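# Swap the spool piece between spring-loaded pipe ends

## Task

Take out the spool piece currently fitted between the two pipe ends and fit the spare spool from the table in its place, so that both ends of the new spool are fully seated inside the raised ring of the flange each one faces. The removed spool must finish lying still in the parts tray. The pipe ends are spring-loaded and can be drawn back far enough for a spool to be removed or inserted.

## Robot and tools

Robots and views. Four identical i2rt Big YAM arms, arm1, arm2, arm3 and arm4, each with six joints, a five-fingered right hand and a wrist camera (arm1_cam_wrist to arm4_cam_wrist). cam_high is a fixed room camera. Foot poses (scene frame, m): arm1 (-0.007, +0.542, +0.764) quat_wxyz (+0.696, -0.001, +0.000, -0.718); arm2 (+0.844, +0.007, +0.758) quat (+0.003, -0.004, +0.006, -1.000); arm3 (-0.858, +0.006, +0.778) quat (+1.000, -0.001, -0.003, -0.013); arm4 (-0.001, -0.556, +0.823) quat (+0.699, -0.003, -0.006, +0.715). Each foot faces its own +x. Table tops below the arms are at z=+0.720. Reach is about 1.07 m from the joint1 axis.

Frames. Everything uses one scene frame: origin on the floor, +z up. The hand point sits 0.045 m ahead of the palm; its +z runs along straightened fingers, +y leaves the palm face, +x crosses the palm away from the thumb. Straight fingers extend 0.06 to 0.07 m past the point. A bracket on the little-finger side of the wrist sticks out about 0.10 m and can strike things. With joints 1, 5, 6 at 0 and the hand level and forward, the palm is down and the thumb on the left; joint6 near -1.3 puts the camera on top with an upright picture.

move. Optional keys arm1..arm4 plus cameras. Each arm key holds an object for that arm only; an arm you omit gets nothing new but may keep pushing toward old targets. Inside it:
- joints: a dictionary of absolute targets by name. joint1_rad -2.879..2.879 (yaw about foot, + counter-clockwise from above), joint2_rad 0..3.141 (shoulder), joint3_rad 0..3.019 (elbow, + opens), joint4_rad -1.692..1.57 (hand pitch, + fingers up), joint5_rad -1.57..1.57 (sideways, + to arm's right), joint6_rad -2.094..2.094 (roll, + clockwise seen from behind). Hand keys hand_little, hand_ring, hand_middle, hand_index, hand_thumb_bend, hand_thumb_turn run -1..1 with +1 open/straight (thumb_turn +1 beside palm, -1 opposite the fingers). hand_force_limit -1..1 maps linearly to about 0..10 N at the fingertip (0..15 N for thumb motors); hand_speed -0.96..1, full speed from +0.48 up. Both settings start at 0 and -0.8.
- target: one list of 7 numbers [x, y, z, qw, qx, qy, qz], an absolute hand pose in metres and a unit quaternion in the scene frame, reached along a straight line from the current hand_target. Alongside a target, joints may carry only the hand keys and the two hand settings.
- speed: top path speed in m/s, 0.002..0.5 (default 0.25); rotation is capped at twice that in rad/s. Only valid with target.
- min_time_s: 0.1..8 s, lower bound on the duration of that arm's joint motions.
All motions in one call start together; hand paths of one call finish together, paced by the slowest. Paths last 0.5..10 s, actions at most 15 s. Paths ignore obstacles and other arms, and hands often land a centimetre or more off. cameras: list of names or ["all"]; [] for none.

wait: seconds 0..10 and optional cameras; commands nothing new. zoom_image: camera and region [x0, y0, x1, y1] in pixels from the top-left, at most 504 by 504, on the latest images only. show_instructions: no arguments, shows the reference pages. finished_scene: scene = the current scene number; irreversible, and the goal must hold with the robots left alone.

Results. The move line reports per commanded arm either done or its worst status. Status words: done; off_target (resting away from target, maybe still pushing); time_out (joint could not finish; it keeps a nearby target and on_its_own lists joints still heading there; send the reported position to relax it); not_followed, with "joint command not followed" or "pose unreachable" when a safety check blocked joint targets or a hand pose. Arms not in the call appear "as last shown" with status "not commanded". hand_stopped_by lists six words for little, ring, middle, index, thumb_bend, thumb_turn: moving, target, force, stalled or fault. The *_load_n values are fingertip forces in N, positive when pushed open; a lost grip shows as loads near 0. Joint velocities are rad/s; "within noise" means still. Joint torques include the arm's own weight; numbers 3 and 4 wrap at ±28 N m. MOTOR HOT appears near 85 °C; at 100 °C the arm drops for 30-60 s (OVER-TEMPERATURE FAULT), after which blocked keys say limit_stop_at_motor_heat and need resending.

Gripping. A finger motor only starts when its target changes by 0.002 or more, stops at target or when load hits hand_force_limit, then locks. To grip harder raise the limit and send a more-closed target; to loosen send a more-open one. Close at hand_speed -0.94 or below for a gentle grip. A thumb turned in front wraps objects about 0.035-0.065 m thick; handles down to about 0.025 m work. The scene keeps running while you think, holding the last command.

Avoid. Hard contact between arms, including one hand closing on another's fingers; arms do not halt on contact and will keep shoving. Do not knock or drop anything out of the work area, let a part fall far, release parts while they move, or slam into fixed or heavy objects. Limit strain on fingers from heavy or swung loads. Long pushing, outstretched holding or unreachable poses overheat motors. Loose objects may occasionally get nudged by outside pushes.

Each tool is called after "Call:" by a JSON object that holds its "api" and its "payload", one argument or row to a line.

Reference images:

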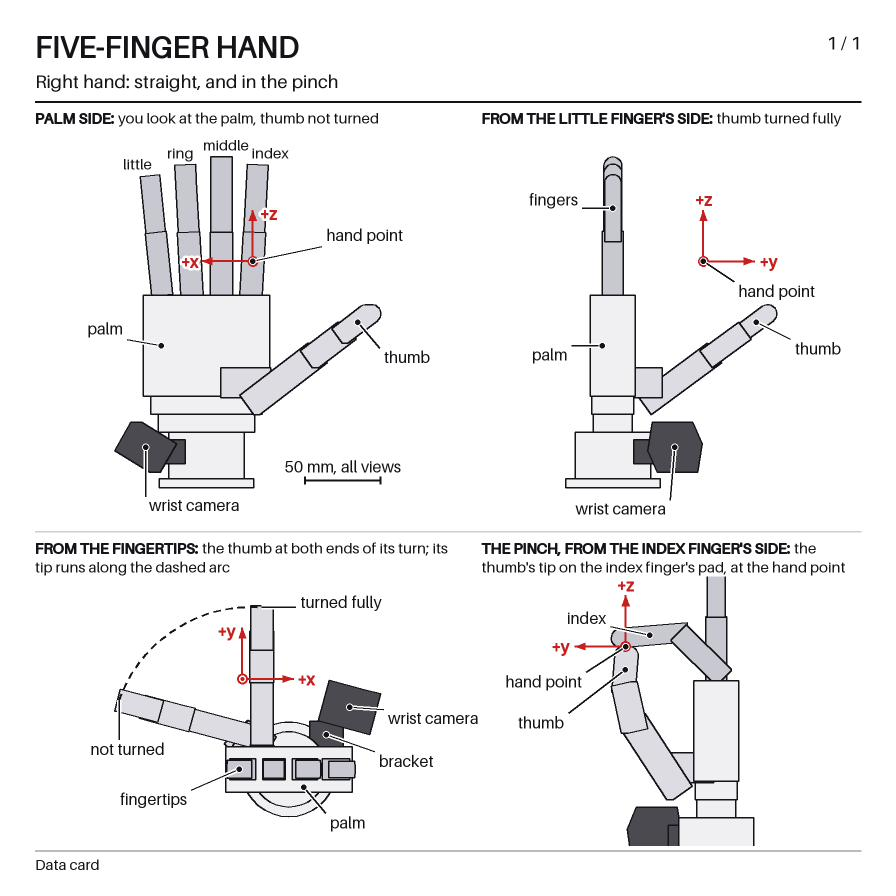

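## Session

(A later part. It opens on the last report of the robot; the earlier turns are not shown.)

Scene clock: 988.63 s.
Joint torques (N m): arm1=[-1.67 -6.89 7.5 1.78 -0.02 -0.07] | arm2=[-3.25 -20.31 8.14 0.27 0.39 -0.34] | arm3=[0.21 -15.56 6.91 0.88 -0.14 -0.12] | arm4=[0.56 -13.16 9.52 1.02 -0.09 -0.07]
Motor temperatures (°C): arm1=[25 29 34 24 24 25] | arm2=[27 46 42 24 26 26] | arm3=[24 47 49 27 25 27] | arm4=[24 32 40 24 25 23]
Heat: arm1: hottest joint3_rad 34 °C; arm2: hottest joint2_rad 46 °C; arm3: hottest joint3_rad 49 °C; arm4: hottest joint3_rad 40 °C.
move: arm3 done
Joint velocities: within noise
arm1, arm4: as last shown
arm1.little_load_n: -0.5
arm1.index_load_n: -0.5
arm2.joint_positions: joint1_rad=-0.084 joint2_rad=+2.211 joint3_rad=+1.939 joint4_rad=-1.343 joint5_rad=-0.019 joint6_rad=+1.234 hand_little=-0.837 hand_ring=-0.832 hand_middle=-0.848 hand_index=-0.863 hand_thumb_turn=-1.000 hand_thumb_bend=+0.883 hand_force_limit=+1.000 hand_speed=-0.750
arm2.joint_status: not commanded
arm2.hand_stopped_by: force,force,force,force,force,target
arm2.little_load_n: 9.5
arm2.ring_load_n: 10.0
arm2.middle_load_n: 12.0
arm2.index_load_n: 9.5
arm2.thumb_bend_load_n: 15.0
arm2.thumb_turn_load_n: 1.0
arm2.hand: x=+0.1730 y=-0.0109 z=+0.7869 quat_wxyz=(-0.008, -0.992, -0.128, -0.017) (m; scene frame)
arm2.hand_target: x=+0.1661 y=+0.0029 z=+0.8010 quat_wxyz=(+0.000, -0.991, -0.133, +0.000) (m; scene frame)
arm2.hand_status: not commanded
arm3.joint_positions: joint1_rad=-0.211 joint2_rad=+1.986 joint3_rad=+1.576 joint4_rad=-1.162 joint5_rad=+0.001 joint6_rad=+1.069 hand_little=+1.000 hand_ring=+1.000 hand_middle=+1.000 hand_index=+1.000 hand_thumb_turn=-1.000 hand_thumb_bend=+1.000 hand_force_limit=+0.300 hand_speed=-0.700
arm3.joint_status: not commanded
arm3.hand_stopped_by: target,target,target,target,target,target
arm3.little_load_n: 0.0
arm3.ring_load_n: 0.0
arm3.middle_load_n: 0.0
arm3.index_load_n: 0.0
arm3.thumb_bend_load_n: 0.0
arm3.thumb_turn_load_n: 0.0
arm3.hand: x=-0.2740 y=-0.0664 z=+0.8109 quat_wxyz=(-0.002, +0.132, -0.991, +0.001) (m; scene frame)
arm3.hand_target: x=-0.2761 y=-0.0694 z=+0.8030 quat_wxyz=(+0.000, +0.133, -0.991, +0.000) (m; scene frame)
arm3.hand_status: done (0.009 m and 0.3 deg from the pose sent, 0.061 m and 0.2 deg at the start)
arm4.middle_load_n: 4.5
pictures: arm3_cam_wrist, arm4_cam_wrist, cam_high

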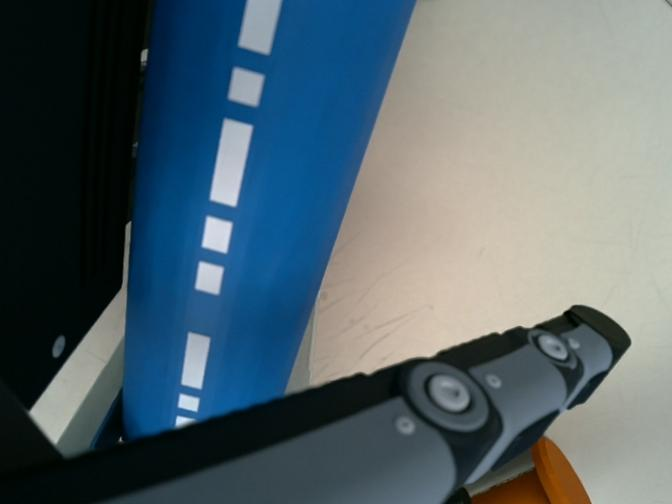

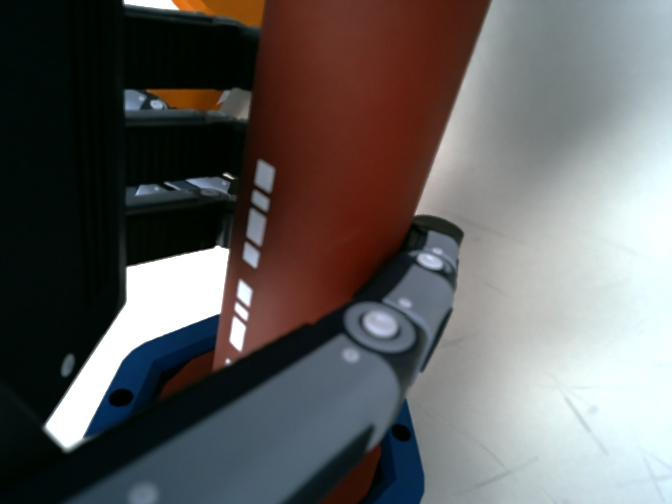

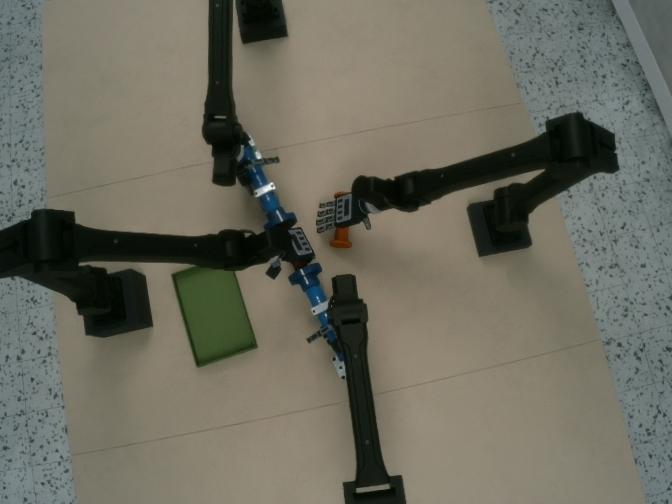

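Call:
{"api": "move", "payload": {
  "arm1": {"target":[-0.0925,0.0765,0.752,-0.0533,0.1286,0.9149,-0.3790],"speed":0.05,"joints":{"hand_force_limit":-0.6,"hand_speed":-0.8}},
  "arm3": {"joints":{"hand_force_limit":1.0,"hand_speed":-0.75,"hand_little":-0.5,"hand_ring":-0.5,"hand_middle":-0.5,"hand_index":-0.5}},
  "cameras": ["arm1_cam_wrist","arm3_cam_wrist"]
}}

Scene clock: 1030.80 s.
Joint torques (N m): arm1=[-0.91 -8.12 8.9 1.72 0.05 0.09] | arm2=[-3.25 -20.31 8.16 0.28 0.39 -0.34] | arm3=[0.32 -17.03 7.28 0.47 -0.19 -0.13] | arm4=[0.56 -13.16 9.54 1.02 -0.09 -0.07]
Motor temperatures (°C): arm1=[25 29 34 24 24 25] | arm2=[27 46 43 24 26 26] | arm3=[24 47 49 27 25 27] | arm4=[24 32 40 24 25 23]
Heat: arm1: hottest joint3_rad 34 °C; arm2: hottest joint2_rad 46 °C; arm3: hottest joint3_rad 49 °C; arm4: hottest joint3_rad 40 °C.
move: arm1 off_target; arm3 done
Joint velocities: within noise
arm1.joint_positions: joint1_rad=-0.212 joint2_rad=+1.528 joint3_rad=+0.635 joint4_rad=+0.063 joint5_rad=+0.025 joint6_rad=+0.020 hand_little=+1.000 hand_ring=+1.000 hand_middle=+1.000 hand_index=+1.000 hand_thumb_turn=-1.000 hand_thumb_bend=+1.000 hand_force_limit=-0.600 hand_speed=-0.800
arm1.joint_status: all done
arm1.hand_stopped_by: target,target,target,target,target,target
arm1.little_load_n: 0.0
arm1.ring_load_n: 0.0
arm1.middle_load_n: -0.5
arm1.index_load_n: 0.0
arm1.thumb_bend_load_n: 0.5
arm1.thumb_turn_load_n: 0.0
arm1.hand: x=-0.0892 y=+0.0988 z=+0.7397 quat_wxyz=(+0.053, -0.126, -0.923, +0.359) (m; scene frame)
arm1.hand_target: x=-0.0922 y=+0.0775 z=+0.7526 quat_wxyz=(+0.053, -0.129, -0.915, +0.379) (m; scene frame)
arm1.hand_status: off_target (0.026 m and 2.5 deg from the pose sent, 0.036 m and 2.3 deg at the start)
arm2, arm4: as last shown
arm2.index_load_n: 10.0
arm3.joint_positions: joint1_rad=-0.212 joint2_rad=+2.003 joint3_rad=+1.568 joint4_rad=-1.153 joint5_rad=+0.001 joint6_rad=+1.069 hand_little=-0.500 hand_ring=-0.500 hand_middle=-0.500 hand_index=-0.500 hand_thumb_turn=-1.000 hand_thumb_bend=+1.000 hand_force_limit=+1.000 hand_speed=-0.750
arm3.joint_status: all done
arm3.hand_stopped_by: target,target,target,target,target,target
arm3.little_load_n: 0.5
arm3.ring_load_n: 1.5
arm3.middle_load_n: 0.0
arm3.index_load_n: 0.0
arm3.thumb_bend_load_n: 0.0
arm3.thumb_turn_load_n: 0.0
arm3.hand: x=-0.2766 y=-0.0663 z=+0.7988 quat_wxyz=(+0.005, +0.132, -0.991, -0.002) (m; scene frame)
arm3.hand_target: x=-0.2762 y=-0.0695 z=+0.8031 quat_wxyz=(+0.000, +0.133, -0.991, +0.000) (m; scene frame)
arm3.hand_status: not commanded
arm4.middle_load_n: 4.0
arm4.index_load_n: 8.0
pictures: arm1_cam_wrist, arm3_cam_wrist

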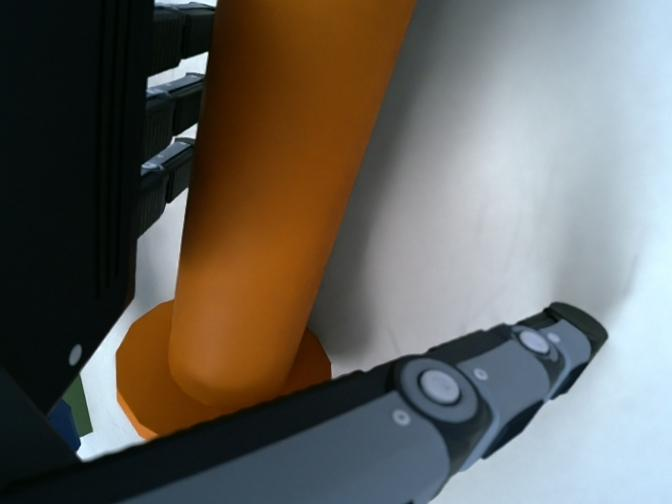

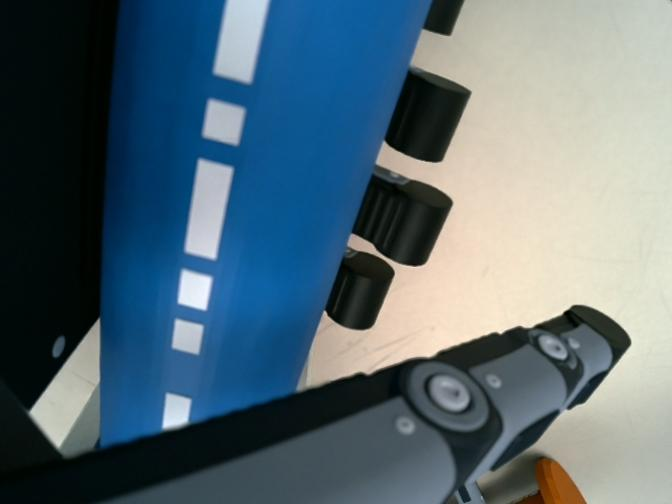

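Call:
{"api": "move", "payload": {
  "arm1": {"joints":{"joint3_rad":0.74,"joint2_rad":1.55},"min_time_s":1.5},
  "arm3": {"joints":{"hand_little":-0.96,"hand_ring":-0.96,"hand_middle":-0.96,"hand_index":-0.96}},
  "cameras": ["arm1_cam_wrist","arm3_cam_wrist"]
}}

Scene clock: 1045.10 s.
Joint torques (N m): arm1=[-1.26 -7.94 9.85 1.91 0.06 0.08] | arm2=[-3.25 -20.25 8.16 0.28 0.39 -0.34] | arm3=[0.38 -18.37 7.45 0.1 -0.2 -0.12] | arm4=[0.56 -13.1 9.52 1.02 -0.09 -0.07]
Motor temperatures (°C): arm1=[25 28 35 24 24 25] | arm2=[27 46 43 24 26 26] | arm3=[24 46 49 27 25 27] | arm4=[24 32 40 24 25 23]
Heat: arm1: hottest joint3_rad 35 °C; arm2: hottest joint2_rad 46 °C; arm3: hottest joint3_rad 49 °C; arm4: hottest joint3_rad 40 °C.
move: arm1 done; arm3 off_target
Joint velocities: within noise
arm1.joint_positions: joint1_rad=-0.212 joint2_rad=+1.538 joint3_rad=+0.697 joint4_rad=+0.063 joint5_rad=+0.025 joint6_rad=+0.020 hand_little=+1.000 hand_ring=+1.000 hand_middle=+1.000 hand_index=+1.000 hand_thumb_turn=-1.000 hand_thumb_bend=+1.000 hand_force_limit=-0.600 hand_speed=-0.800
arm1.joint_status: all done
arm1.hand_stopped_by: target,target,target,target,target,target
arm1.little_load_n: 0.0
arm1.ring_load_n: 0.0
arm1.middle_load_n: 0.0
arm1.index_load_n: 0.0
arm1.thumb_bend_load_n: 0.0
arm1.thumb_turn_load_n: 0.0
arm1.hand: x=-0.0968 y=+0.0681 z=+0.7597 quat_wxyz=(+0.055, -0.125, -0.914, +0.383) (m; scene frame)
arm1.hand_target: x=-0.1001 y=+0.0448 z=+0.7742 quat_wxyz=(+0.056, -0.127, -0.904, +0.404) (m; scene frame)
arm1.hand_status: not commanded
arm2: as last shown
arm2.joint_positions: joint1_rad=-0.084 joint2_rad=+2.211 joint3_rad=+1.939 joint4_rad=-1.343 joint5_rad=-0.019 joint6_rad=+1.235 hand_little=-0.837 hand_ring=-0.832 hand_middle=-0.848 hand_index=-0.863 hand_thumb_turn=-1.000 hand_thumb_bend=+0.883 hand_force_limit=+1.000 hand_speed=-0.750
arm2.ring_load_n: 9.5
arm2.thumb_turn_load_n: 1.5
arm2.hand_target: x=+0.1661 y=+0.0030 z=+0.8010 quat_wxyz=(+0.000, -0.991, -0.133, +0.000) (m; scene frame)
arm3.joint_positions: joint1_rad=-0.212 joint2_rad=+2.019 joint3_rad=+1.565 joint4_rad=-1.146 joint5_rad=+0.002 joint6_rad=+1.069 hand_little=-0.726 hand_ring=-0.724 hand_middle=-0.726 hand_index=-0.743 hand_thumb_turn=-1.000 hand_thumb_bend=+1.000 hand_force_limit=+1.000 hand_speed=-0.750
arm3.joint_status: hand_little off_target (ended at -0.726, target -0.960); hand_ring off_target (ended at -0.724, target -0.960); hand_middle off_target (ended at -0.726, target -0.960); hand_index off_target (ended at -0.743, target -0.960)
arm3.hand_stopped_by: force,force,force,force,target,target
arm3.little_load_n: 7.0
arm3.ring_load_n: 7.5
arm3.middle_load_n: 5.0
arm3.index_load_n: 13.5
arm3.thumb_bend_load_n: 0.0
arm3.thumb_turn_load_n: 0.0
arm3.hand: x=-0.2779 y=-0.0661 z=+0.7883 quat_wxyz=(+0.011, +0.132, -0.991, -0.004) (m; scene frame)
arm3.hand_target: x=-0.2762 y=-0.0695 z=+0.8030 quat_wxyz=(+0.000, +0.133, -0.991, +0.000) (m; scene frame)
arm3.hand_status: not commanded
arm4.joint_positions: joint1_rad=-0.006 joint2_rad=+1.662 joint3_rad=+0.823 joint4_rad=+0.007 joint5_rad=-0.185 joint6_rad=-0.176 hand_little=-0.193 hand_ring=-0.190 hand_middle=-0.191 hand_index=-0.190 hand_thumb_turn=-1.000 hand_thumb_bend=+0.392 hand_force_limit=+0.400 hand_speed=-0.850
arm4.joint_status: not commanded
arm4.hand_stopped_by: force,force,force,force,force,target
arm4.little_load_n: 3.0
arm4.ring_load_n: 4.0
arm4.middle_load_n: 4.5
arm4.index_load_n: 8.0
arm4.thumb_bend_load_n: 11.0
arm4.thumb_turn_load_n: 2.0
arm4.hand: x=-0.0637 y=-0.0492 z=+0.8048 quat_wxyz=(-0.367, +0.920, +0.125, -0.051) (m; scene frame)
arm4.hand_target: x=-0.0649 y=-0.0374 z=+0.8177 quat_wxyz=(-0.379, +0.916, +0.123, -0.051) (m; scene frame)
arm4.hand_status: not commanded
pictures: arm1_cam_wrist, arm3_cam_wrist

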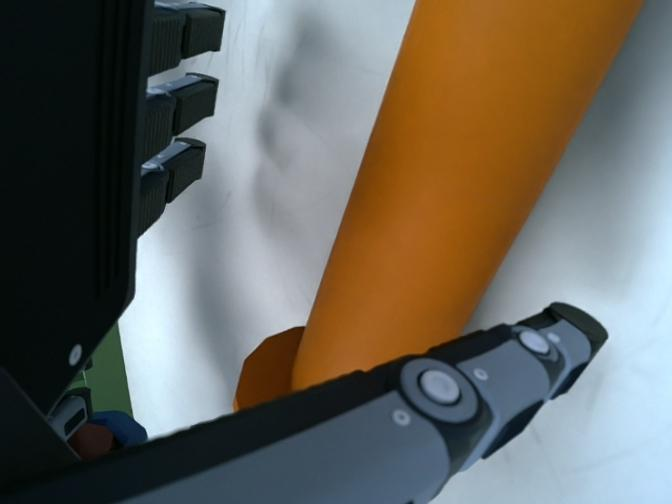

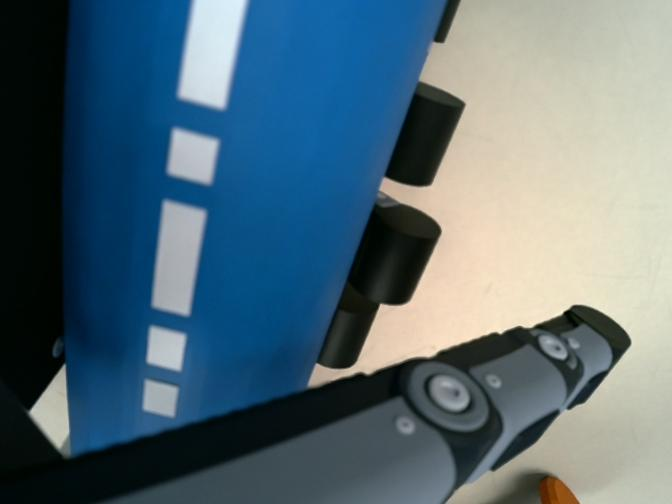

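Call:
{"api": "move", "payload": {
  "arm1": {"joints":{"joint3_rad":0.655,"joint2_rad":1.528},"min_time_s":1.5},
  "arm3": {"joints":{"hand_little":-1,"hand_ring":-1,"hand_middle":-1,"hand_index":-1,"hand_thumb_bend":-1}},
  "cameras": ["arm1_cam_wrist","arm3_cam_wrist"]
}}

Scene clock: 1062.80 s.
Joint torques (N m): arm1=[-0.97 -9.17 5.48 1.77 0.08 0.1] | arm2=[-3.25 -20.31 8.14 0.27 0.39 -0.34] | arm3=[0.32 -18.49 7.45 0.12 -0.2 -0.12] | arm4=[0.5 -13.16 9.52 1.02 -0.09 -0.07]
Motor temperatures (°C): arm1=[25 28 36 24 24 25] | arm2=[27 46 43 24 26 26] | arm3=[24 46 49 27 25 27] | arm4=[24 32 40 24 25 23]
Heat: arm1: hottest joint3_rad 36 °C; arm2: hottest joint2_rad 46 °C; arm3: hottest joint3_rad 49 °C; arm4: hottest joint3_rad 40 °C.
move: arm1 done; arm3 off_target
Joint velocities: within noise
arm1.joint_positions: joint1_rad=-0.212 joint2_rad=+1.538 joint3_rad=+0.662 joint4_rad=+0.065 joint5_rad=+0.025 joint6_rad=+0.020 hand_little=+1.000 hand_ring=+1.000 hand_middle=+1.000 hand_index=+1.000 hand_thumb_turn=-1.000 hand_thumb_bend=+1.000 hand_force_limit=-0.600 hand_speed=-0.800
arm1.joint_status: all done
arm1.hand_stopped_by: target,target,target,target,target,target
arm1.little_load_n: 0.0
arm1.ring_load_n: 0.0
arm1.middle_load_n: 0.0
arm1.index_load_n: 0.0
arm1.thumb_bend_load_n: 0.0
arm1.thumb_turn_load_n: 0.0
arm1.hand: x=-0.0923 y=+0.0861 z=+0.7457 quat_wxyz=(+0.054, -0.126, -0.920, +0.367) (m; scene frame)
arm1.hand_target: x=-0.0905 y=+0.0843 z=+0.7496 quat_wxyz=(+0.053, -0.129, -0.917, +0.375) (m; scene frame)
arm1.hand_status: not commanded
arm2, arm4: as last shown
arm2.ring_load_n: 10.0
arm2.index_load_n: 10.5
arm2.thumb_bend_load_n: 14.5
arm2.thumb_turn_load_n: 1.0
arm3.joint_positions: joint1_rad=-0.212 joint2_rad=+2.019 joint3_rad=+1.565 joint4_rad=-1.146 joint5_rad=+0.002 joint6_rad=+1.069 hand_little=-0.741 hand_ring=-0.738 hand_middle=-0.742 hand_index=-0.743 hand_thumb_turn=-1.000 hand_thumb_bend=+0.476 hand_force_limit=+1.000 hand_speed=-0.750
arm3.joint_status: hand_little off_target (ended at -0.741, target -1.000); hand_ring off_target (ended at -0.738, target -1.000); hand_middle off_target (ended at -0.742, target -1.000); hand_index off_target (ended at -0.743, target -1.000); hand_thumb_bend off_target (ended at +0.476, target -1.000)
arm3.hand_stopped_by: force,force,force,force,force,target
arm3.little_load_n: 12.5
arm3.ring_load_n: 11.5
arm3.middle_load_n: 13.5
arm3.index_load_n: 10.5
arm3.thumb_bend_load_n: 15.5
arm3.thumb_turn_load_n: 2.5
arm3.hand: x=-0.2779 y=-0.0661 z=+0.7883 quat_wxyz=(+0.011, +0.132, -0.991, -0.004) (m; scene frame)
arm3.hand_target: x=-0.2762 y=-0.0695 z=+0.8030 quat_wxyz=(+0.000, +0.133, -0.991, +0.000) (m; scene frame)
arm3.hand_status: not commanded
arm4.joint_positions: joint1_rad=-0.006 joint2_rad=+1.662 joint3_rad=+0.823 joint4_rad=+0.007 joint5_rad=-0.185 joint6_rad=-0.176 hand_little=-0.194 hand_ring=-0.190 hand_middle=-0.191 hand_index=-0.190 hand_thumb_turn=-1.000 hand_thumb_bend=+0.392 hand_force_limit=+0.400 hand_speed=-0.850
arm4.little_load_n: 2.5
arm4.ring_load_n: 3.5
arm4.middle_load_n: 3.0
arm4.index_load_n: 7.5
arm4.thumb_bend_load_n: 10.5
pictures: arm1_cam_wrist, arm3_cam_wrist

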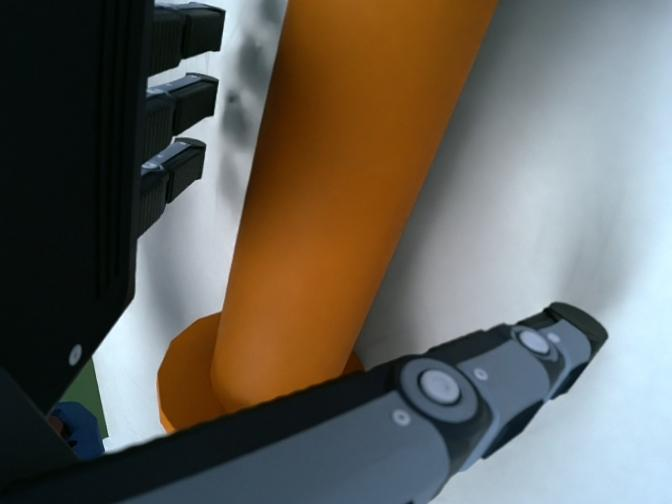

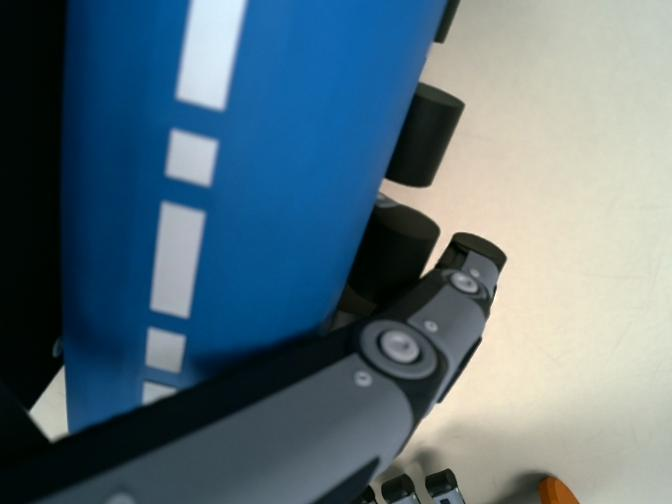

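Call:
{"api": "move", "payload": {
  "arm1": {"joints":{"hand_force_limit":0.2,"hand_speed":-0.8,"hand_little":-0.06,"hand_ring":-0.06,"hand_middle":-0.05,"hand_index":-0.03}},
  "cameras": ["arm1_cam_wrist"]
}}

Scene clock: 1075.27 s.
Joint torques (N m): arm1=[-1.26 -8.64 5.55 1.03 0.06 0.08] | arm2=[-3.25 -20.31 8.14 0.27 0.39 -0.34] | arm3=[0.32 -18.43 7.45 0.13 -0.2 -0.13] | arm4=[0.56 -13.16 9.52 1.03 -0.09 -0.07]
Motor temperatures (°C): arm1=[25 29 35 24 24 25] | arm2=[27 46 43 24 26 26] | arm3=[24 47 50 27 25 27] | arm4=[24 33 40 24 25 23]
Heat: arm1: hottest joint3_rad 35 °C; arm2: hottest joint2_rad 46 °C; arm3: hottest joint3_rad 50 °C; arm4: hottest joint3_rad 40 °C.
move: arm1 done
Joint velocities: within noise
arm1.joint_positions: joint1_rad=-0.212 joint2_rad=+1.524 joint3_rad=+0.662 joint4_rad=+0.083 joint5_rad=+0.026 joint6_rad=+0.022 hand_little=-0.060 hand_ring=-0.060 hand_middle=-0.050 hand_index=-0.030 hand_thumb_turn=-1.000 hand_thumb_bend=+1.000 hand_force_limit=+0.200 hand_speed=-0.800
arm1.joint_status: all done
arm1.hand_stopped_by: target,target,target,target,target,target
arm1.little_load_n: 0.0
arm1.ring_load_n: 0.5
arm1.middle_load_n: 0.0
arm1.index_load_n: 0.0
arm1.thumb_bend_load_n: 0.0
arm1.thumb_turn_load_n: -0.5
arm1.hand: x=-0.0938 y=+0.0798 z=+0.7547 quat_wxyz=(+0.055, -0.126, -0.914, +0.382) (m; scene frame)
arm1.hand_target: x=-0.0905 y=+0.0843 z=+0.7496 quat_wxyz=(+0.053, -0.129, -0.917, +0.375) (m; scene frame)
arm1.hand_status: not commanded
arm2, arm3, arm4: as last shown
arm2.little_load_n: 9.0
arm2.index_load_n: 10.0
arm2.thumb_turn_load_n: 1.5
arm3.little_load_n: 12.0
arm3.middle_load_n: 14.0
arm3.index_load_n: 10.0
arm4.little_load_n: 3.0
arm4.middle_load_n: 3.5
arm4.thumb_bend_load_n: 11.0
pictures: arm1_cam_wrist

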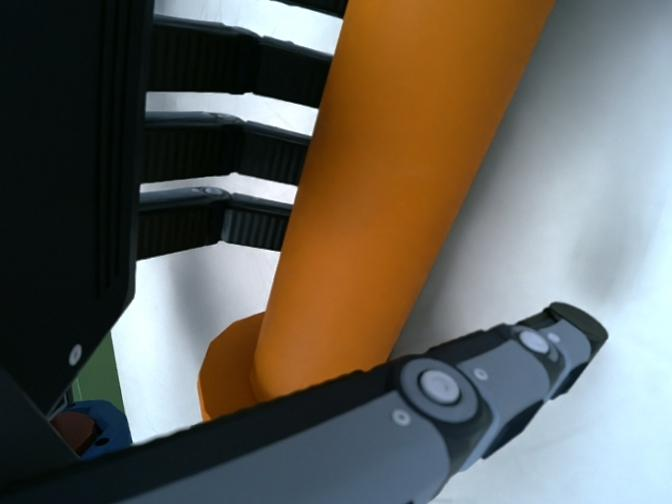

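Call:
{"api": "move", "payload": {
  "arm1": {"joints":{"hand_force_limit":0.1,"hand_speed":-0.86,"hand_thumb_bend":-0.2}},
  "cameras": ["arm1_cam_wrist"]
}}

Scene clock: 1087.27 s.
Joint torques (N m): arm1=[-1.2 -8.76 5.5 1.06 0.05 0.09] | arm2=[-3.25 -20.31 8.16 0.28 0.39 -0.34] | arm3=[0.32 -18.49 7.45 0.09 -0.2 -0.12] | arm4=[0.56 -13.16 9.54 1.03 -0.09 -0.07]
Motor temperatures (°C): arm1=[25 29 34 24 24 25] | arm2=[27 46 43 24 26 26] | arm3=[24 47 50 27 25 27] | arm4=[24 33 40 24 25 23]
Heat: arm1: hottest joint3_rad 34 °C; arm2: hottest joint2_rad 46 °C; arm3: hottest joint3_rad 50 °C; arm4: hottest joint3_rad 40 °C.
move: arm1 off_target
Joint velocities: within noise
arm1.joint_positions: joint1_rad=-0.212 joint2_rad=+1.524 joint3_rad=+0.662 joint4_rad=+0.083 joint5_rad=+0.026 joint6_rad=+0.022 hand_little=-0.060 hand_ring=-0.060 hand_middle=-0.050 hand_index=-0.030 hand_thumb_turn=-1.000 hand_thumb_bend=+0.504 hand_force_limit=+0.100 hand_speed=-0.860
arm1.joint_status: hand_thumb_bend off_target (ended at +0.504, target -0.200); the others done
arm1.hand_stopped_by: target,target,target,target,force,target
arm1.little_load_n: 0.0
arm1.ring_load_n: 4.0
arm1.middle_load_n: 3.5
arm1.index_load_n: 0.5
arm1.thumb_bend_load_n: 9.5
arm1.thumb_turn_load_n: 2.0
arm1.hand: x=-0.0938 y=+0.0798 z=+0.7547 quat_wxyz=(+0.055, -0.126, -0.914, +0.382) (m; scene frame)
arm1.hand_target: x=-0.0905 y=+0.0843 z=+0.7496 quat_wxyz=(+0.053, -0.129, -0.917, +0.375) (m; scene frame)
arm1.hand_status: not commanded
arm2, arm3, arm4: as last shown
arm3.little_load_n: 12.5
arm3.index_load_n: 10.5
arm4.thumb_bend_load_n: 10.5
pictures: arm1_cam_wrist

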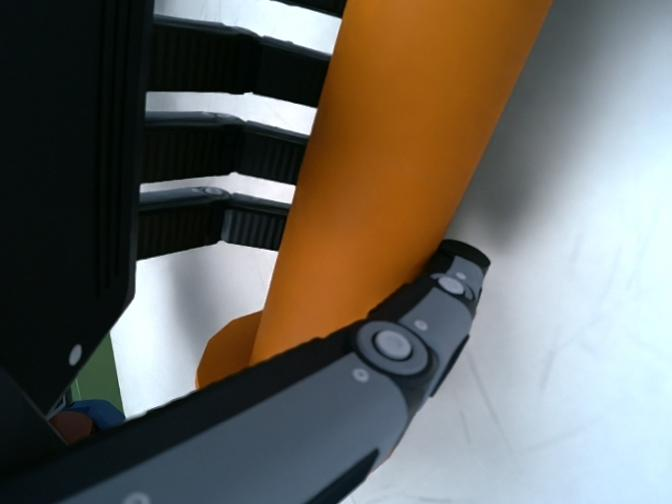

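Call:
{"api": "move", "payload": {
  "arm1": {"joints":{"hand_force_limit":0.35,"hand_speed":-0.88,"hand_thumb_bend":-0.25}}
}}

Call:
{"api": "move", "payload": {
  "arm1": {"joints":{"hand_force_limit":-0.3,"hand_speed":-0.9,"hand_index":-0.12,"hand_little":-0.12}},
  "cameras": ["arm1_cam_wrist"]
}}

Scene clock: 1097.50 s.
Joint torques (N m): arm1=[-1.08 -8.35 5.63 0.92 0.03 0.09] | arm2=[-3.31 -20.31 8.14 0.27 0.39 -0.34] | arm3=[0.38 -18.43 7.45 0.1 -0.2 -0.12] | arm4=[0.56 -13.16 9.54 1.02 -0.09 -0.07]
Motor temperatures (°C): arm1=[25 29 33 24 24 25] | arm2=[27 47 43 24 26 26] | arm3=[24 47 50 27 25 27] | arm4=[24 33 40 24 25 23]
Heat: arm1: hottest joint3_rad 33 °C; arm2: hottest joint2_rad 47 °C; arm3: hottest joint3_rad 50 °C; arm4: hottest joint3_rad 40 °C.
move: arm1 off_target
Joint velocities: within noise
arm1.joint_positions: joint1_rad=-0.212 joint2_rad=+1.524 joint3_rad=+0.662 joint4_rad=+0.083 joint5_rad=+0.026 joint6_rad=+0.022 hand_little=-0.060 hand_ring=-0.060 hand_middle=-0.050 hand_index=-0.030 hand_thumb_turn=-1.000 hand_thumb_bend=+0.502 hand_force_limit=+0.350 hand_speed=-0.880
arm1.joint_status: hand_thumb_bend off_target (ended at +0.502, target -0.250); the others done
arm1.hand_stopped_by: target,target,target,target,force,target
arm1.little_load_n: 0.0
arm1.ring_load_n: 4.0
arm1.middle_load_n: 3.5
arm1.index_load_n: 0.5
arm1.thumb_bend_load_n: 10.0
arm1.thumb_turn_load_n: 2.0
arm1.hand: x=-0.0938 y=+0.0798 z=+0.7547 quat_wxyz=(+0.055, -0.126, -0.914, +0.382) (m; scene frame)
arm1.hand_target: x=-0.0905 y=+0.0843 z=+0.7496 quat_wxyz=(+0.053, -0.129, -0.917, +0.375) (m; scene frame)
arm1.hand_status: not commanded
arm2, arm3, arm4: as last shown
arm2.little_load_n: 9.5
arm2.index_load_n: 10.5
arm3.index_load_n: 10.0
arm3.thumb_bend_load_n: 16.0
arm4.index_load_n: 7.0
pictures: none

Scene clock: 1098.00 s.
Joint torques (N m): arm1=[-0.73 -8.47 5.7 1.03 0.04 0.07] | arm2=[-3.25 -20.31 8.14 0.27 0.39 -0.34] | arm3=[0.32 -18.43 7.43 0.12 -0.19 -0.12] | arm4=[0.56 -13.16 9.54 1.02 -0.09 -0.07]
Motor temperatures (°C): arm1=[25 29 33 24 24 25] | arm2=[27 47 43 24 26 26] | arm3=[24 47 50 27 25 27] | arm4=[24 33 40 24 25 23]
Heat: arm1: hottest joint3_rad 33 °C; arm2: hottest joint2_rad 47 °C; arm3: hottest joint3_rad 50 °C; arm4: hottest joint3_rad 40 °C.
move: arm1 off_target
Joint velocities: within noise
arm1.joint_positions: joint1_rad=-0.212 joint2_rad=+1.524 joint3_rad=+0.662 joint4_rad=+0.082 joint5_rad=+0.026 joint6_rad=+0.022 hand_little=-0.095 hand_ring=-0.060 hand_middle=-0.050 hand_index=-0.037 hand_thumb_turn=-1.000 hand_thumb_bend=+0.502 hand_force_limit=-0.300 hand_speed=-0.900
arm1.joint_status: hand_little off_target (ended at -0.095, target -0.120); hand_index off_target (ended at -0.037, target -0.120); the others done
arm1.hand_stopped_by: force,target,target,force,force,target
arm1.little_load_n: 4.0
arm1.ring_load_n: 0.5
arm1.middle_load_n: 1.0
arm1.index_load_n: 3.5
arm1.thumb_bend_load_n: 10.0
arm1.thumb_turn_load_n: 3.5
arm1.hand: x=-0.0938 y=+0.0800 z=+0.7546 quat_wxyz=(+0.055, -0.126, -0.914, +0.382) (m; scene frame)
arm1.hand_target: x=-0.0905 y=+0.0843 z=+0.7496 quat_wxyz=(+0.053, -0.129, -0.917, +0.375) (m; scene frame)
arm1.hand_status: not commanded
arm2, arm3, arm4: as last shown
arm2.little_load_n: 9.0
arm2.index_load_n: 10.0
arm2.thumb_bend_load_n: 15.0
arm2.thumb_turn_load_n: 1.0
arm3.little_load_n: 12.0
arm3.index_load_n: 10.5
arm3.thumb_bend_load_n: 15.5
arm4.ring_load_n: 4.0
arm4.index_load_n: 7.5
arm4.thumb_bend_load_n: 11.0
pictures: arm1_cam_wrist

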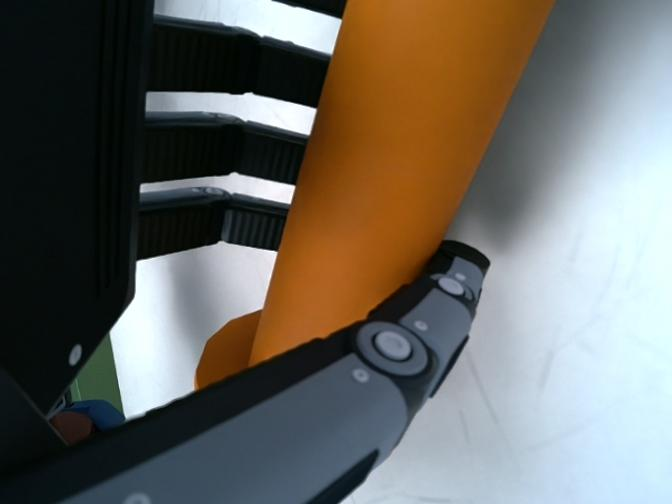

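Call:
{"api": "move", "payload": {
  "arm1": {"target":[-0.104,0.125,0.93,-0.0533,0.1286,0.9149,-0.3790],"speed":0.1},
  "arm2": {"target":[0.2182,0.0172,0.801,-0.00697,0.9897,0.1329,0.0519],"speed":0.05},
  "arm3": {"target":[-0.3238,-0.0823,0.803,-0.0519,-0.1329,0.9897,-0.00697],"speed":0.05},
  "cameras": ["arm1_cam_wrist","arm4_cam_wrist","cam_high"]
}}

Call:
{"api": "zoom_image", "payload": {
  "camera": "cam_high",
  "region": [220, 160, 380, 320]
}}

Scene clock: 1122.17 s.
Joint torques (N m): arm1=[-2.43 -7.06 14 1.09 -0.14 -0.08] | arm2=[-4.6 -23.24 3.79 -3.11 1.25 -0.56] | arm3=[-1.44 -20.84 4.3 -2.82 0.9 -0.31] | arm4=[0.56 -13.16 9.52 1.03 -0.21 -0.06]
Motor temperatures (°C): arm1=[25 29 33 24 24 25] | arm2=[27 47 42 24 26 26] | arm3=[24 47 50 27 25 27] | arm4=[24 33 40 24 25 23]
Heat: arm1: hottest joint3_rad 33 °C; arm2: hottest joint2_rad 47 °C; arm3: hottest joint3_rad 50 °C; arm4: hottest joint3_rad 40 °C.
move: arm1 off_target; arm2 off_target; arm3 off_target
Joint velocities: within noise
arm1.joint_positions: joint1_rad=-0.267 joint2_rad=+1.114 joint3_rad=+0.765 joint4_rad=-0.519 joint5_rad=-0.017 joint6_rad=-0.010 hand_little=-0.095 hand_ring=-0.060 hand_middle=-0.050 hand_index=-0.037 hand_thumb_turn=-1.000 hand_thumb_bend=+0.502 hand_force_limit=-0.300 hand_speed=-0.900
arm1.joint_status: not commanded
arm1.hand_stopped_by: force,target,target,force,force,target
arm1.little_load_n: 4.0
arm1.ring_load_n: 0.0
arm1.middle_load_n: 1.5
arm1.index_load_n: 3.5
arm1.thumb_bend_load_n: 9.5
arm1.thumb_turn_load_n: 3.5
arm1.hand: x=-0.0929 y=+0.1492 z=+0.8904 quat_wxyz=(+0.046, -0.132, -0.929, +0.341) (m; scene frame)
arm1.hand_target: x=-0.1033 y=+0.1273 z=+0.9302 quat_wxyz=(+0.054, -0.129, -0.915, +0.379) (m; scene frame)
arm1.hand_status: off_target (0.048 m and 4.7 deg from the pose sent, 0.181 m and 0.5 deg at the start)
arm2.joint_positions: joint1_rad=-0.083 joint2_rad=+2.188 joint3_rad=+1.894 joint4_rad=-1.317 joint5_rad=-0.001 joint6_rad=+1.239 hand_little=-0.837 hand_ring=-0.832 hand_middle=-0.848 hand_index=-0.862 hand_thumb_turn=-1.000 hand_thumb_bend=+0.883 hand_force_limit=+1.000 hand_speed=-0.750
arm2.joint_status: not commanded
arm2.hand_stopped_by: force,force,force,force,force,target
arm2.little_load_n: 7.5
arm2.ring_load_n: 9.0
arm2.middle_load_n: 13.0
arm2.index_load_n: 12.5
arm2.thumb_bend_load_n: 11.0
arm2.thumb_turn_load_n: 5.5
arm2.hand: x=+0.1802 y=-0.0086 z=+0.7841 quat_wxyz=(+0.002, -0.992, -0.126, -0.016) (m; scene frame)
arm2.hand_target: x=+0.2155 y=+0.0151 z=+0.7997 quat_wxyz=(+0.005, -0.990, -0.133, -0.052) (m; scene frame)
arm2.hand_status: off_target (0.049 m and 4.2 deg from the pose sent, 0.055 m and 4.4 deg at the start)
arm3.joint_positions: joint1_rad=-0.212 joint2_rad=+2.011 joint3_rad=+1.547 joint4_rad=-1.146 joint5_rad=+0.030 joint6_rad=+1.069 hand_little=-0.742 hand_ring=-0.738 hand_middle=-0.742 hand_index=-0.744 hand_thumb_turn=-1.000 hand_thumb_bend=+0.476 hand_force_limit=+1.000 hand_speed=-0.750
arm3.joint_status: not commanded
arm3.hand_stopped_by: force,force,force,force,force,target
arm3.little_load_n: 6.0
arm3.ring_load_n: 3.5
arm3.middle_load_n: 9.5
arm3.index_load_n: 0.0
arm3.thumb_bend_load_n: 15.5
arm3.thumb_turn_load_n: 2.5
arm3.hand: x=-0.2858 y=-0.0697 z=+0.7852 quat_wxyz=(+0.021, +0.132, -0.991, +0.008) (m; scene frame)
arm3.hand_target: x=-0.3213 y=-0.0809 z=+0.8013 quat_wxyz=(+0.052, +0.133, -0.990, +0.006) (m; scene frame)
arm3.hand_status: off_target (0.044 m and 3.6 deg from the pose sent, 0.051 m and 4.8 deg at the start)
arm4: as last shown
arm4.joint_positions: joint1_rad=-0.006 joint2_rad=+1.662 joint3_rad=+0.823 joint4_rad=+0.007 joint5_rad=-0.182 joint6_rad=-0.176 hand_little=-0.194 hand_ring=-0.190 hand_middle=-0.192 hand_index=-0.190 hand_thumb_turn=-1.000 hand_thumb_bend=+0.390 hand_force_limit=+0.400 hand_speed=-0.850
arm4.little_load_n: 2.0
arm4.ring_load_n: 1.0
arm4.middle_load_n: 0.0
arm4.index_load_n: 2.0
arm4.thumb_bend_load_n: 1.0
arm4.thumb_turn_load_n: 0.5
arm4.hand: x=-0.0631 y=-0.0491 z=+0.8047 quat_wxyz=(-0.367, +0.921, +0.125, -0.050) (m; scene frame)
pictures: arm1_cam_wrist, arm4_cam_wrist, cam_high

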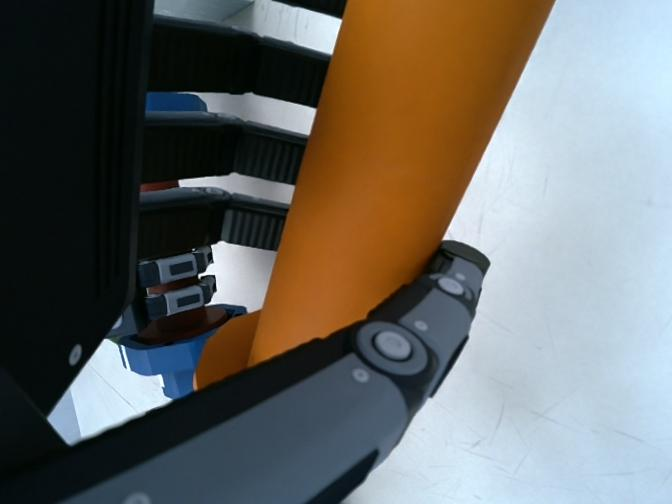

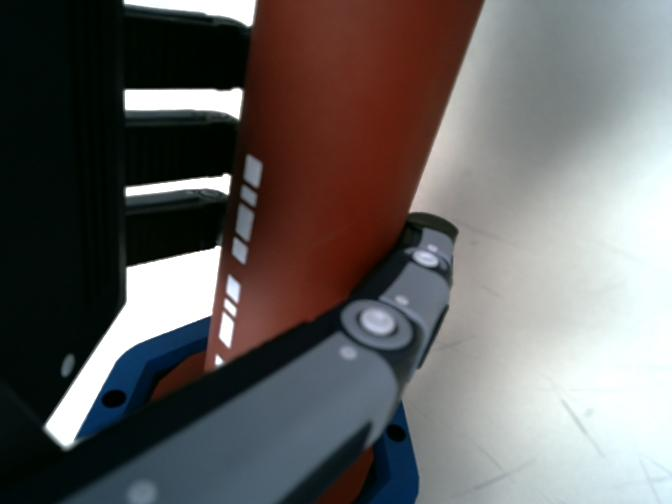

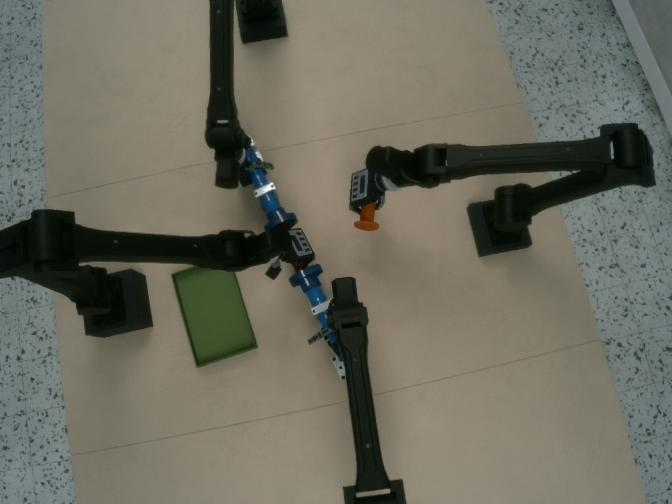

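Scaled by 3.150 from the camera's 672x504 image, which has a finer 960x720 frame.

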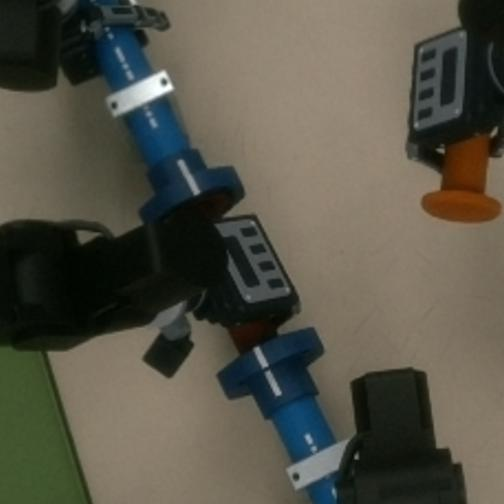

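Call:
{"api": "move", "payload": {
  "arm4": {"joints":{"hand_force_limit":0.2,"hand_speed":-0.88,"hand_thumb_bend":-0.3}},
  "arm2": {"target":[0.2450,0.0240,0.801,-0.0116,0.9873,0.1326,0.0864],"speed":0.04},
  "arm3": {"target":[-0.3480,-0.0890,0.803,-0.0864,-0.1326,0.9873,-0.0116],"speed":0.04},
  "cameras": ["arm4_cam_wrist","cam_high"]
}}

Call:
{"api": "zoom_image", "payload": {
  "camera": "cam_high",
  "region": [220, 160, 380, 320]
}}

Scene clock: 1133.00 s.
Joint torques (N m): arm1=[-2.43 -6.71 14.04 1.09 -0.14 -0.08] | arm2=[-5.07 -23.71 2.86 -5.34 1.83 -0.63] | arm3=[-2.26 -21.25 3.56 -5.15 1.82 -0.38] | arm4=[0.56 -13.16 9.52 1.02 -0.21 -0.06]
Motor temperatures (°C): arm1=[25 29 37 24 24 25] | arm2=[27 46 41 25 26 26] | arm3=[24 46 48 27 26 27] | arm4=[24 33 40 24 25 23]
Heat: arm1: hottest joint3_rad 37 °C; arm2: hottest joint2_rad 46 °C; arm3: hottest joint3_rad 48 °C; arm4: hottest joint3_rad 40 °C.
move: arm2 off_target; arm3 off_target; arm4 off_target
Joint velocities: within noise
arm1: as last shown
arm1.ring_load_n: 0.5
arm1.thumb_turn_load_n: 4.0
arm1.hand: x=-0.0929 y=+0.1492 z=+0.8904 quat_wxyz=(+0.046, -0.132, -0.930, +0.341) (m; scene frame)
arm2.joint_positions: joint1_rad=-0.083 joint2_rad=+2.180 joint3_rad=+1.882 joint4_rad=-1.317 joint5_rad=+0.010 joint6_rad=+1.241 hand_little=-0.837 hand_ring=-0.832 hand_middle=-0.848 hand_index=-0.862 hand_thumb_turn=-1.000 hand_thumb_bend=+0.883 hand_force_limit=+1.000 hand_speed=-0.750
arm2.joint_status: not commanded
arm2.hand_stopped_by: force,force,force,force,force,target
arm2.little_load_n: 10.0
arm2.ring_load_n: 10.5
arm2.middle_load_n: 14.0
arm2.index_load_n: 13.0
arm2.thumb_bend_load_n: 9.5
arm2.thumb_turn_load_n: 4.0
arm2.hand: x=+0.1841 y=-0.0068 z=+0.7838 quat_wxyz=(+0.007, -0.992, -0.126, -0.020) (m; scene frame)
arm2.hand_target: x=+0.2386 y=+0.0203 z=+0.7999 quat_wxyz=(+0.009, -0.987, -0.133, -0.085) (m; scene frame)
arm2.hand_status: off_target (0.070 m and 7.7 deg from the pose sent, 0.074 m and 8.2 deg at the start)
arm3.joint_positions: joint1_rad=-0.209 joint2_rad=+2.011 joint3_rad=+1.546 joint4_rad=-1.146 joint5_rad=+0.043 joint6_rad=+1.072 hand_little=-0.742 hand_ring=-0.738 hand_middle=-0.742 hand_index=-0.744 hand_thumb_turn=-1.000 hand_thumb_bend=+0.476 hand_force_limit=+1.000 hand_speed=-0.750
arm3.joint_status: not commanded
arm3.hand_stopped_by: force,force,force,force,force,target
arm3.little_load_n: 7.5
arm3.ring_load_n: 4.5
arm3.middle_load_n: 9.5
arm3.index_load_n: 0.0
arm3.thumb_bend_load_n: 15.0
arm3.thumb_turn_load_n: 2.0
arm3.hand: x=-0.2865 y=-0.0707 z=+0.7842 quat_wxyz=(+0.023, +0.132, -0.991, +0.014) (m; scene frame)
arm3.hand_target: x=-0.3423 y=-0.0862 z=+0.8008 quat_wxyz=(+0.085, +0.134, -0.987, +0.009) (m; scene frame)
arm3.hand_status: off_target (0.067 m and 7.2 deg from the pose sent, 0.067 m and 7.6 deg at the start)
arm4.joint_positions: joint1_rad=-0.006 joint2_rad=+1.662 joint3_rad=+0.823 joint4_rad=+0.007 joint5_rad=-0.182 joint6_rad=-0.176 hand_little=-0.194 hand_ring=-0.190 hand_middle=-0.192 hand_index=-0.190 hand_thumb_turn=-1.000 hand_thumb_bend=+0.362 hand_force_limit=+0.200 hand_speed=-0.880
arm4.joint_status: hand_thumb_bend off_target (ended at +0.362, target -0.300); the others done
arm4.hand_stopped_by: force,force,force,force,force,target
arm4.little_load_n: 1.0
arm4.ring_load_n: 2.0
arm4.middle_load_n: 1.0
arm4.index_load_n: 5.5
arm4.thumb_bend_load_n: 8.5
arm4.thumb_turn_load_n: 2.5
arm4.hand: x=-0.0631 y=-0.0491 z=+0.8047 quat_wxyz=(-0.367, +0.921, +0.125, -0.050) (m; scene frame)
arm4.hand_target: x=-0.0649 y=-0.0374 z=+0.8177 quat_wxyz=(-0.379, +0.916, +0.123, -0.051) (m; scene frame)
arm4.hand_status: not commanded
pictures: arm4_cam_wrist, cam_high

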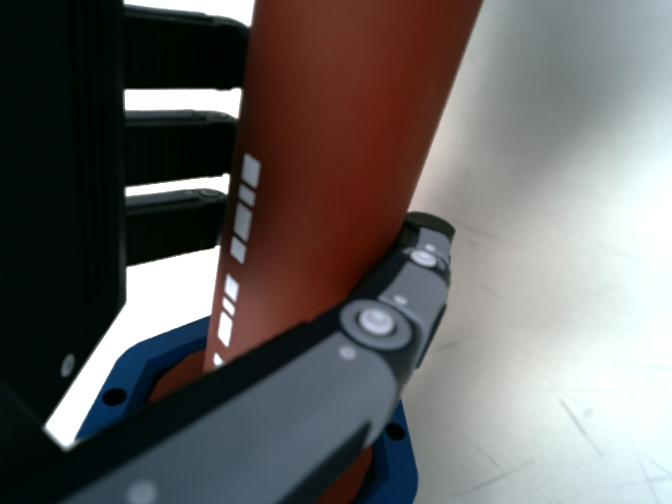

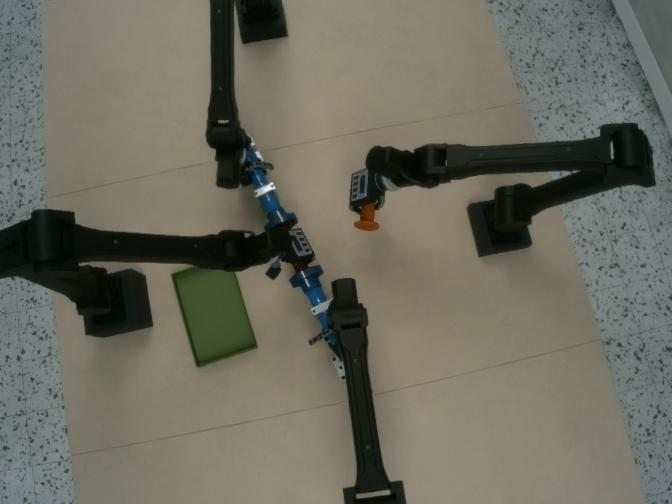

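Scaled by 3.150 from the camera's 672x504 image, which has a finer 960x720 frame.

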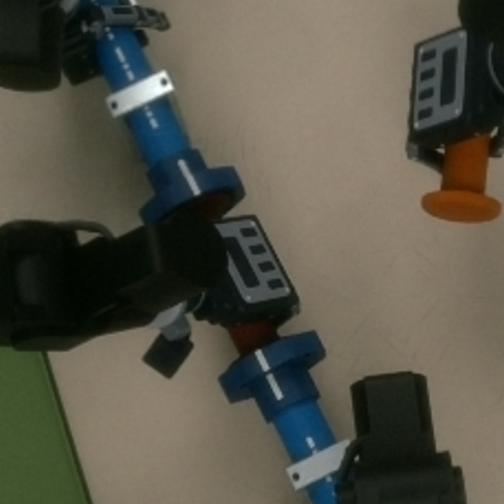

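Call:
{"api": "move", "payload": {
  "arm2": {"target":[0.2655,0.0301,0.801,-0.0139,0.9857,0.1324,0.1036],"speed":0.04},
  "arm3": {"target":[-0.3759,-0.0966,0.803,-0.1036,-0.1324,0.9857,-0.0139],"speed":0.04},
  "cameras": ["arm4_cam_wrist","cam_high"]
}}

Call:
{"api": "zoom_image", "payload": {
  "camera": "cam_high",
  "region": [220, 160, 380, 320]
}}

Scene clock: 1154.93 s.
Joint torques (N m): arm1=[-1.9 -6.71 14 1.02 -0.11 -0.11] | arm2=[-5.6 -24.29 1.58 -6.15 1.99 -0.7] | arm3=[-3.55 -22.83 1.06 -5.68 2.38 -0.52] | arm4=[0.56 -13.16 9.52 1.02 -0.21 -0.07]
Motor temperatures (°C): arm1=[25 29 43 24 24 25] | arm2=[27 48 39 25 28 26] | arm3=[25 46 46 28 30 27] | arm4=[24 33 40 24 25 23]
Heat: arm1: hottest joint3_rad 43 °C; arm2: hottest joint2_rad 48 °C; arm3: hottest joint2_rad 46 °C; arm4: hottest joint3_rad 40 °C.
move: arm2 off_target; arm3 off_target
Joint velocities: within noise
arm1, arm4: as last shown
arm1.ring_load_n: 0.0
arm2.joint_positions: joint1_rad=-0.083 joint2_rad=+2.168 joint3_rad=+1.861 joint4_rad=-1.314 joint5_rad=+0.019 joint6_rad=+1.241 hand_little=-0.837 hand_ring=-0.832 hand_middle=-0.848 hand_index=-0.862 hand_thumb_turn=-1.000 hand_thumb_bend=+0.883 hand_force_limit=+1.000 hand_speed=-0.750
arm2.joint_status: not commanded
arm2.hand_stopped_by: force,force,force,force,force,target
arm2.little_load_n: 12.5
arm2.ring_load_n: 11.5
arm2.middle_load_n: 14.5
arm2.index_load_n: 12.5
arm2.thumb_bend_load_n: 9.0
arm2.thumb_turn_load_n: 3.0
arm2.hand: x=+0.1899 y=-0.0053 z=+0.7833 quat_wxyz=(+0.010, -0.992, -0.126, -0.023) (m; scene frame)
arm2.hand_target: x=+0.2562 y=+0.0249 z=+0.7996 quat_wxyz=(+0.010, -0.986, -0.133, -0.102) (m; scene frame)
arm2.hand_status: off_target (0.085 m and 9.3 deg from the pose sent, 0.091 m and 9.7 deg at the start)
arm3.joint_positions: joint1_rad=-0.208 joint2_rad=+2.004 joint3_rad=+1.533 joint4_rad=-1.141 joint5_rad=+0.048 joint6_rad=+1.073 hand_little=-0.742 hand_ring=-0.738 hand_middle=-0.742 hand_index=-0.744 hand_thumb_turn=-1.000 hand_thumb_bend=+0.476 hand_force_limit=+1.000 hand_speed=-0.750
arm3.joint_status: not commanded
arm3.hand_stopped_by: force,force,force,force,force,target
arm3.little_load_n: 7.5
arm3.ring_load_n: 4.5
arm3.middle_load_n: 9.5
arm3.index_load_n: 0.0
arm3.thumb_bend_load_n: 15.5
arm3.thumb_turn_load_n: 2.5
arm3.hand: x=-0.2903 y=-0.0704 z=+0.7827 quat_wxyz=(+0.025, +0.132, -0.991, +0.016) (m; scene frame)
arm3.hand_target: x=-0.3656 y=-0.0912 z=+0.7990 quat_wxyz=(+0.102, +0.134, -0.986, +0.010) (m; scene frame)
arm3.hand_status: off_target (0.092 m and 9.0 deg from the pose sent, 0.095 m and 9.2 deg at the start)
arm4.ring_load_n: 1.0
arm4.middle_load_n: 0.5
arm4.index_load_n: 4.0
arm4.thumb_bend_load_n: 5.5
arm4.thumb_turn_load_n: 1.5
arm4.hand: x=-0.0631 y=-0.0490 z=+0.8047 quat_wxyz=(-0.367, +0.921, +0.124, -0.050) (m; scene frame)
pictures: arm4_cam_wrist, cam_high

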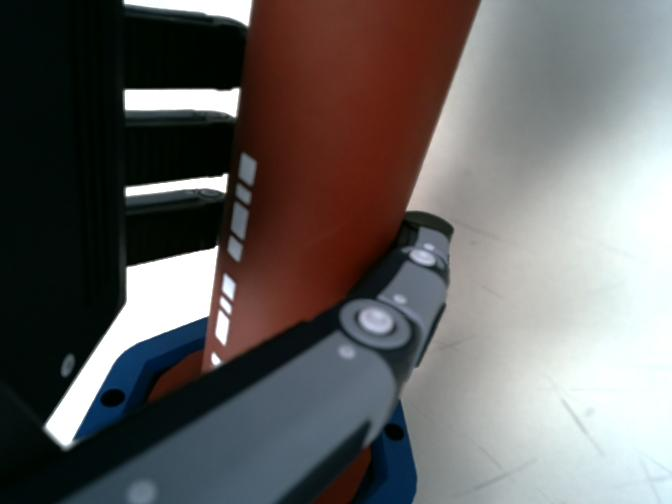

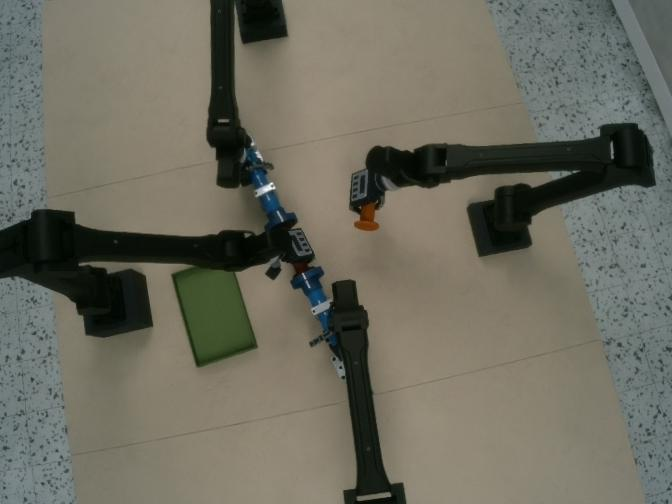

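Scaled by 3.150 from the camera's 672x504 image, which has a finer 960x720 frame.

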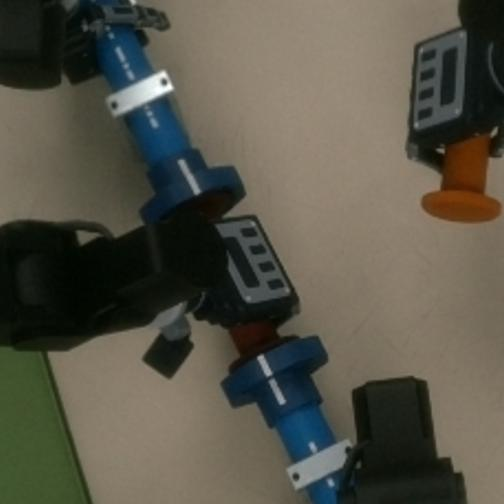

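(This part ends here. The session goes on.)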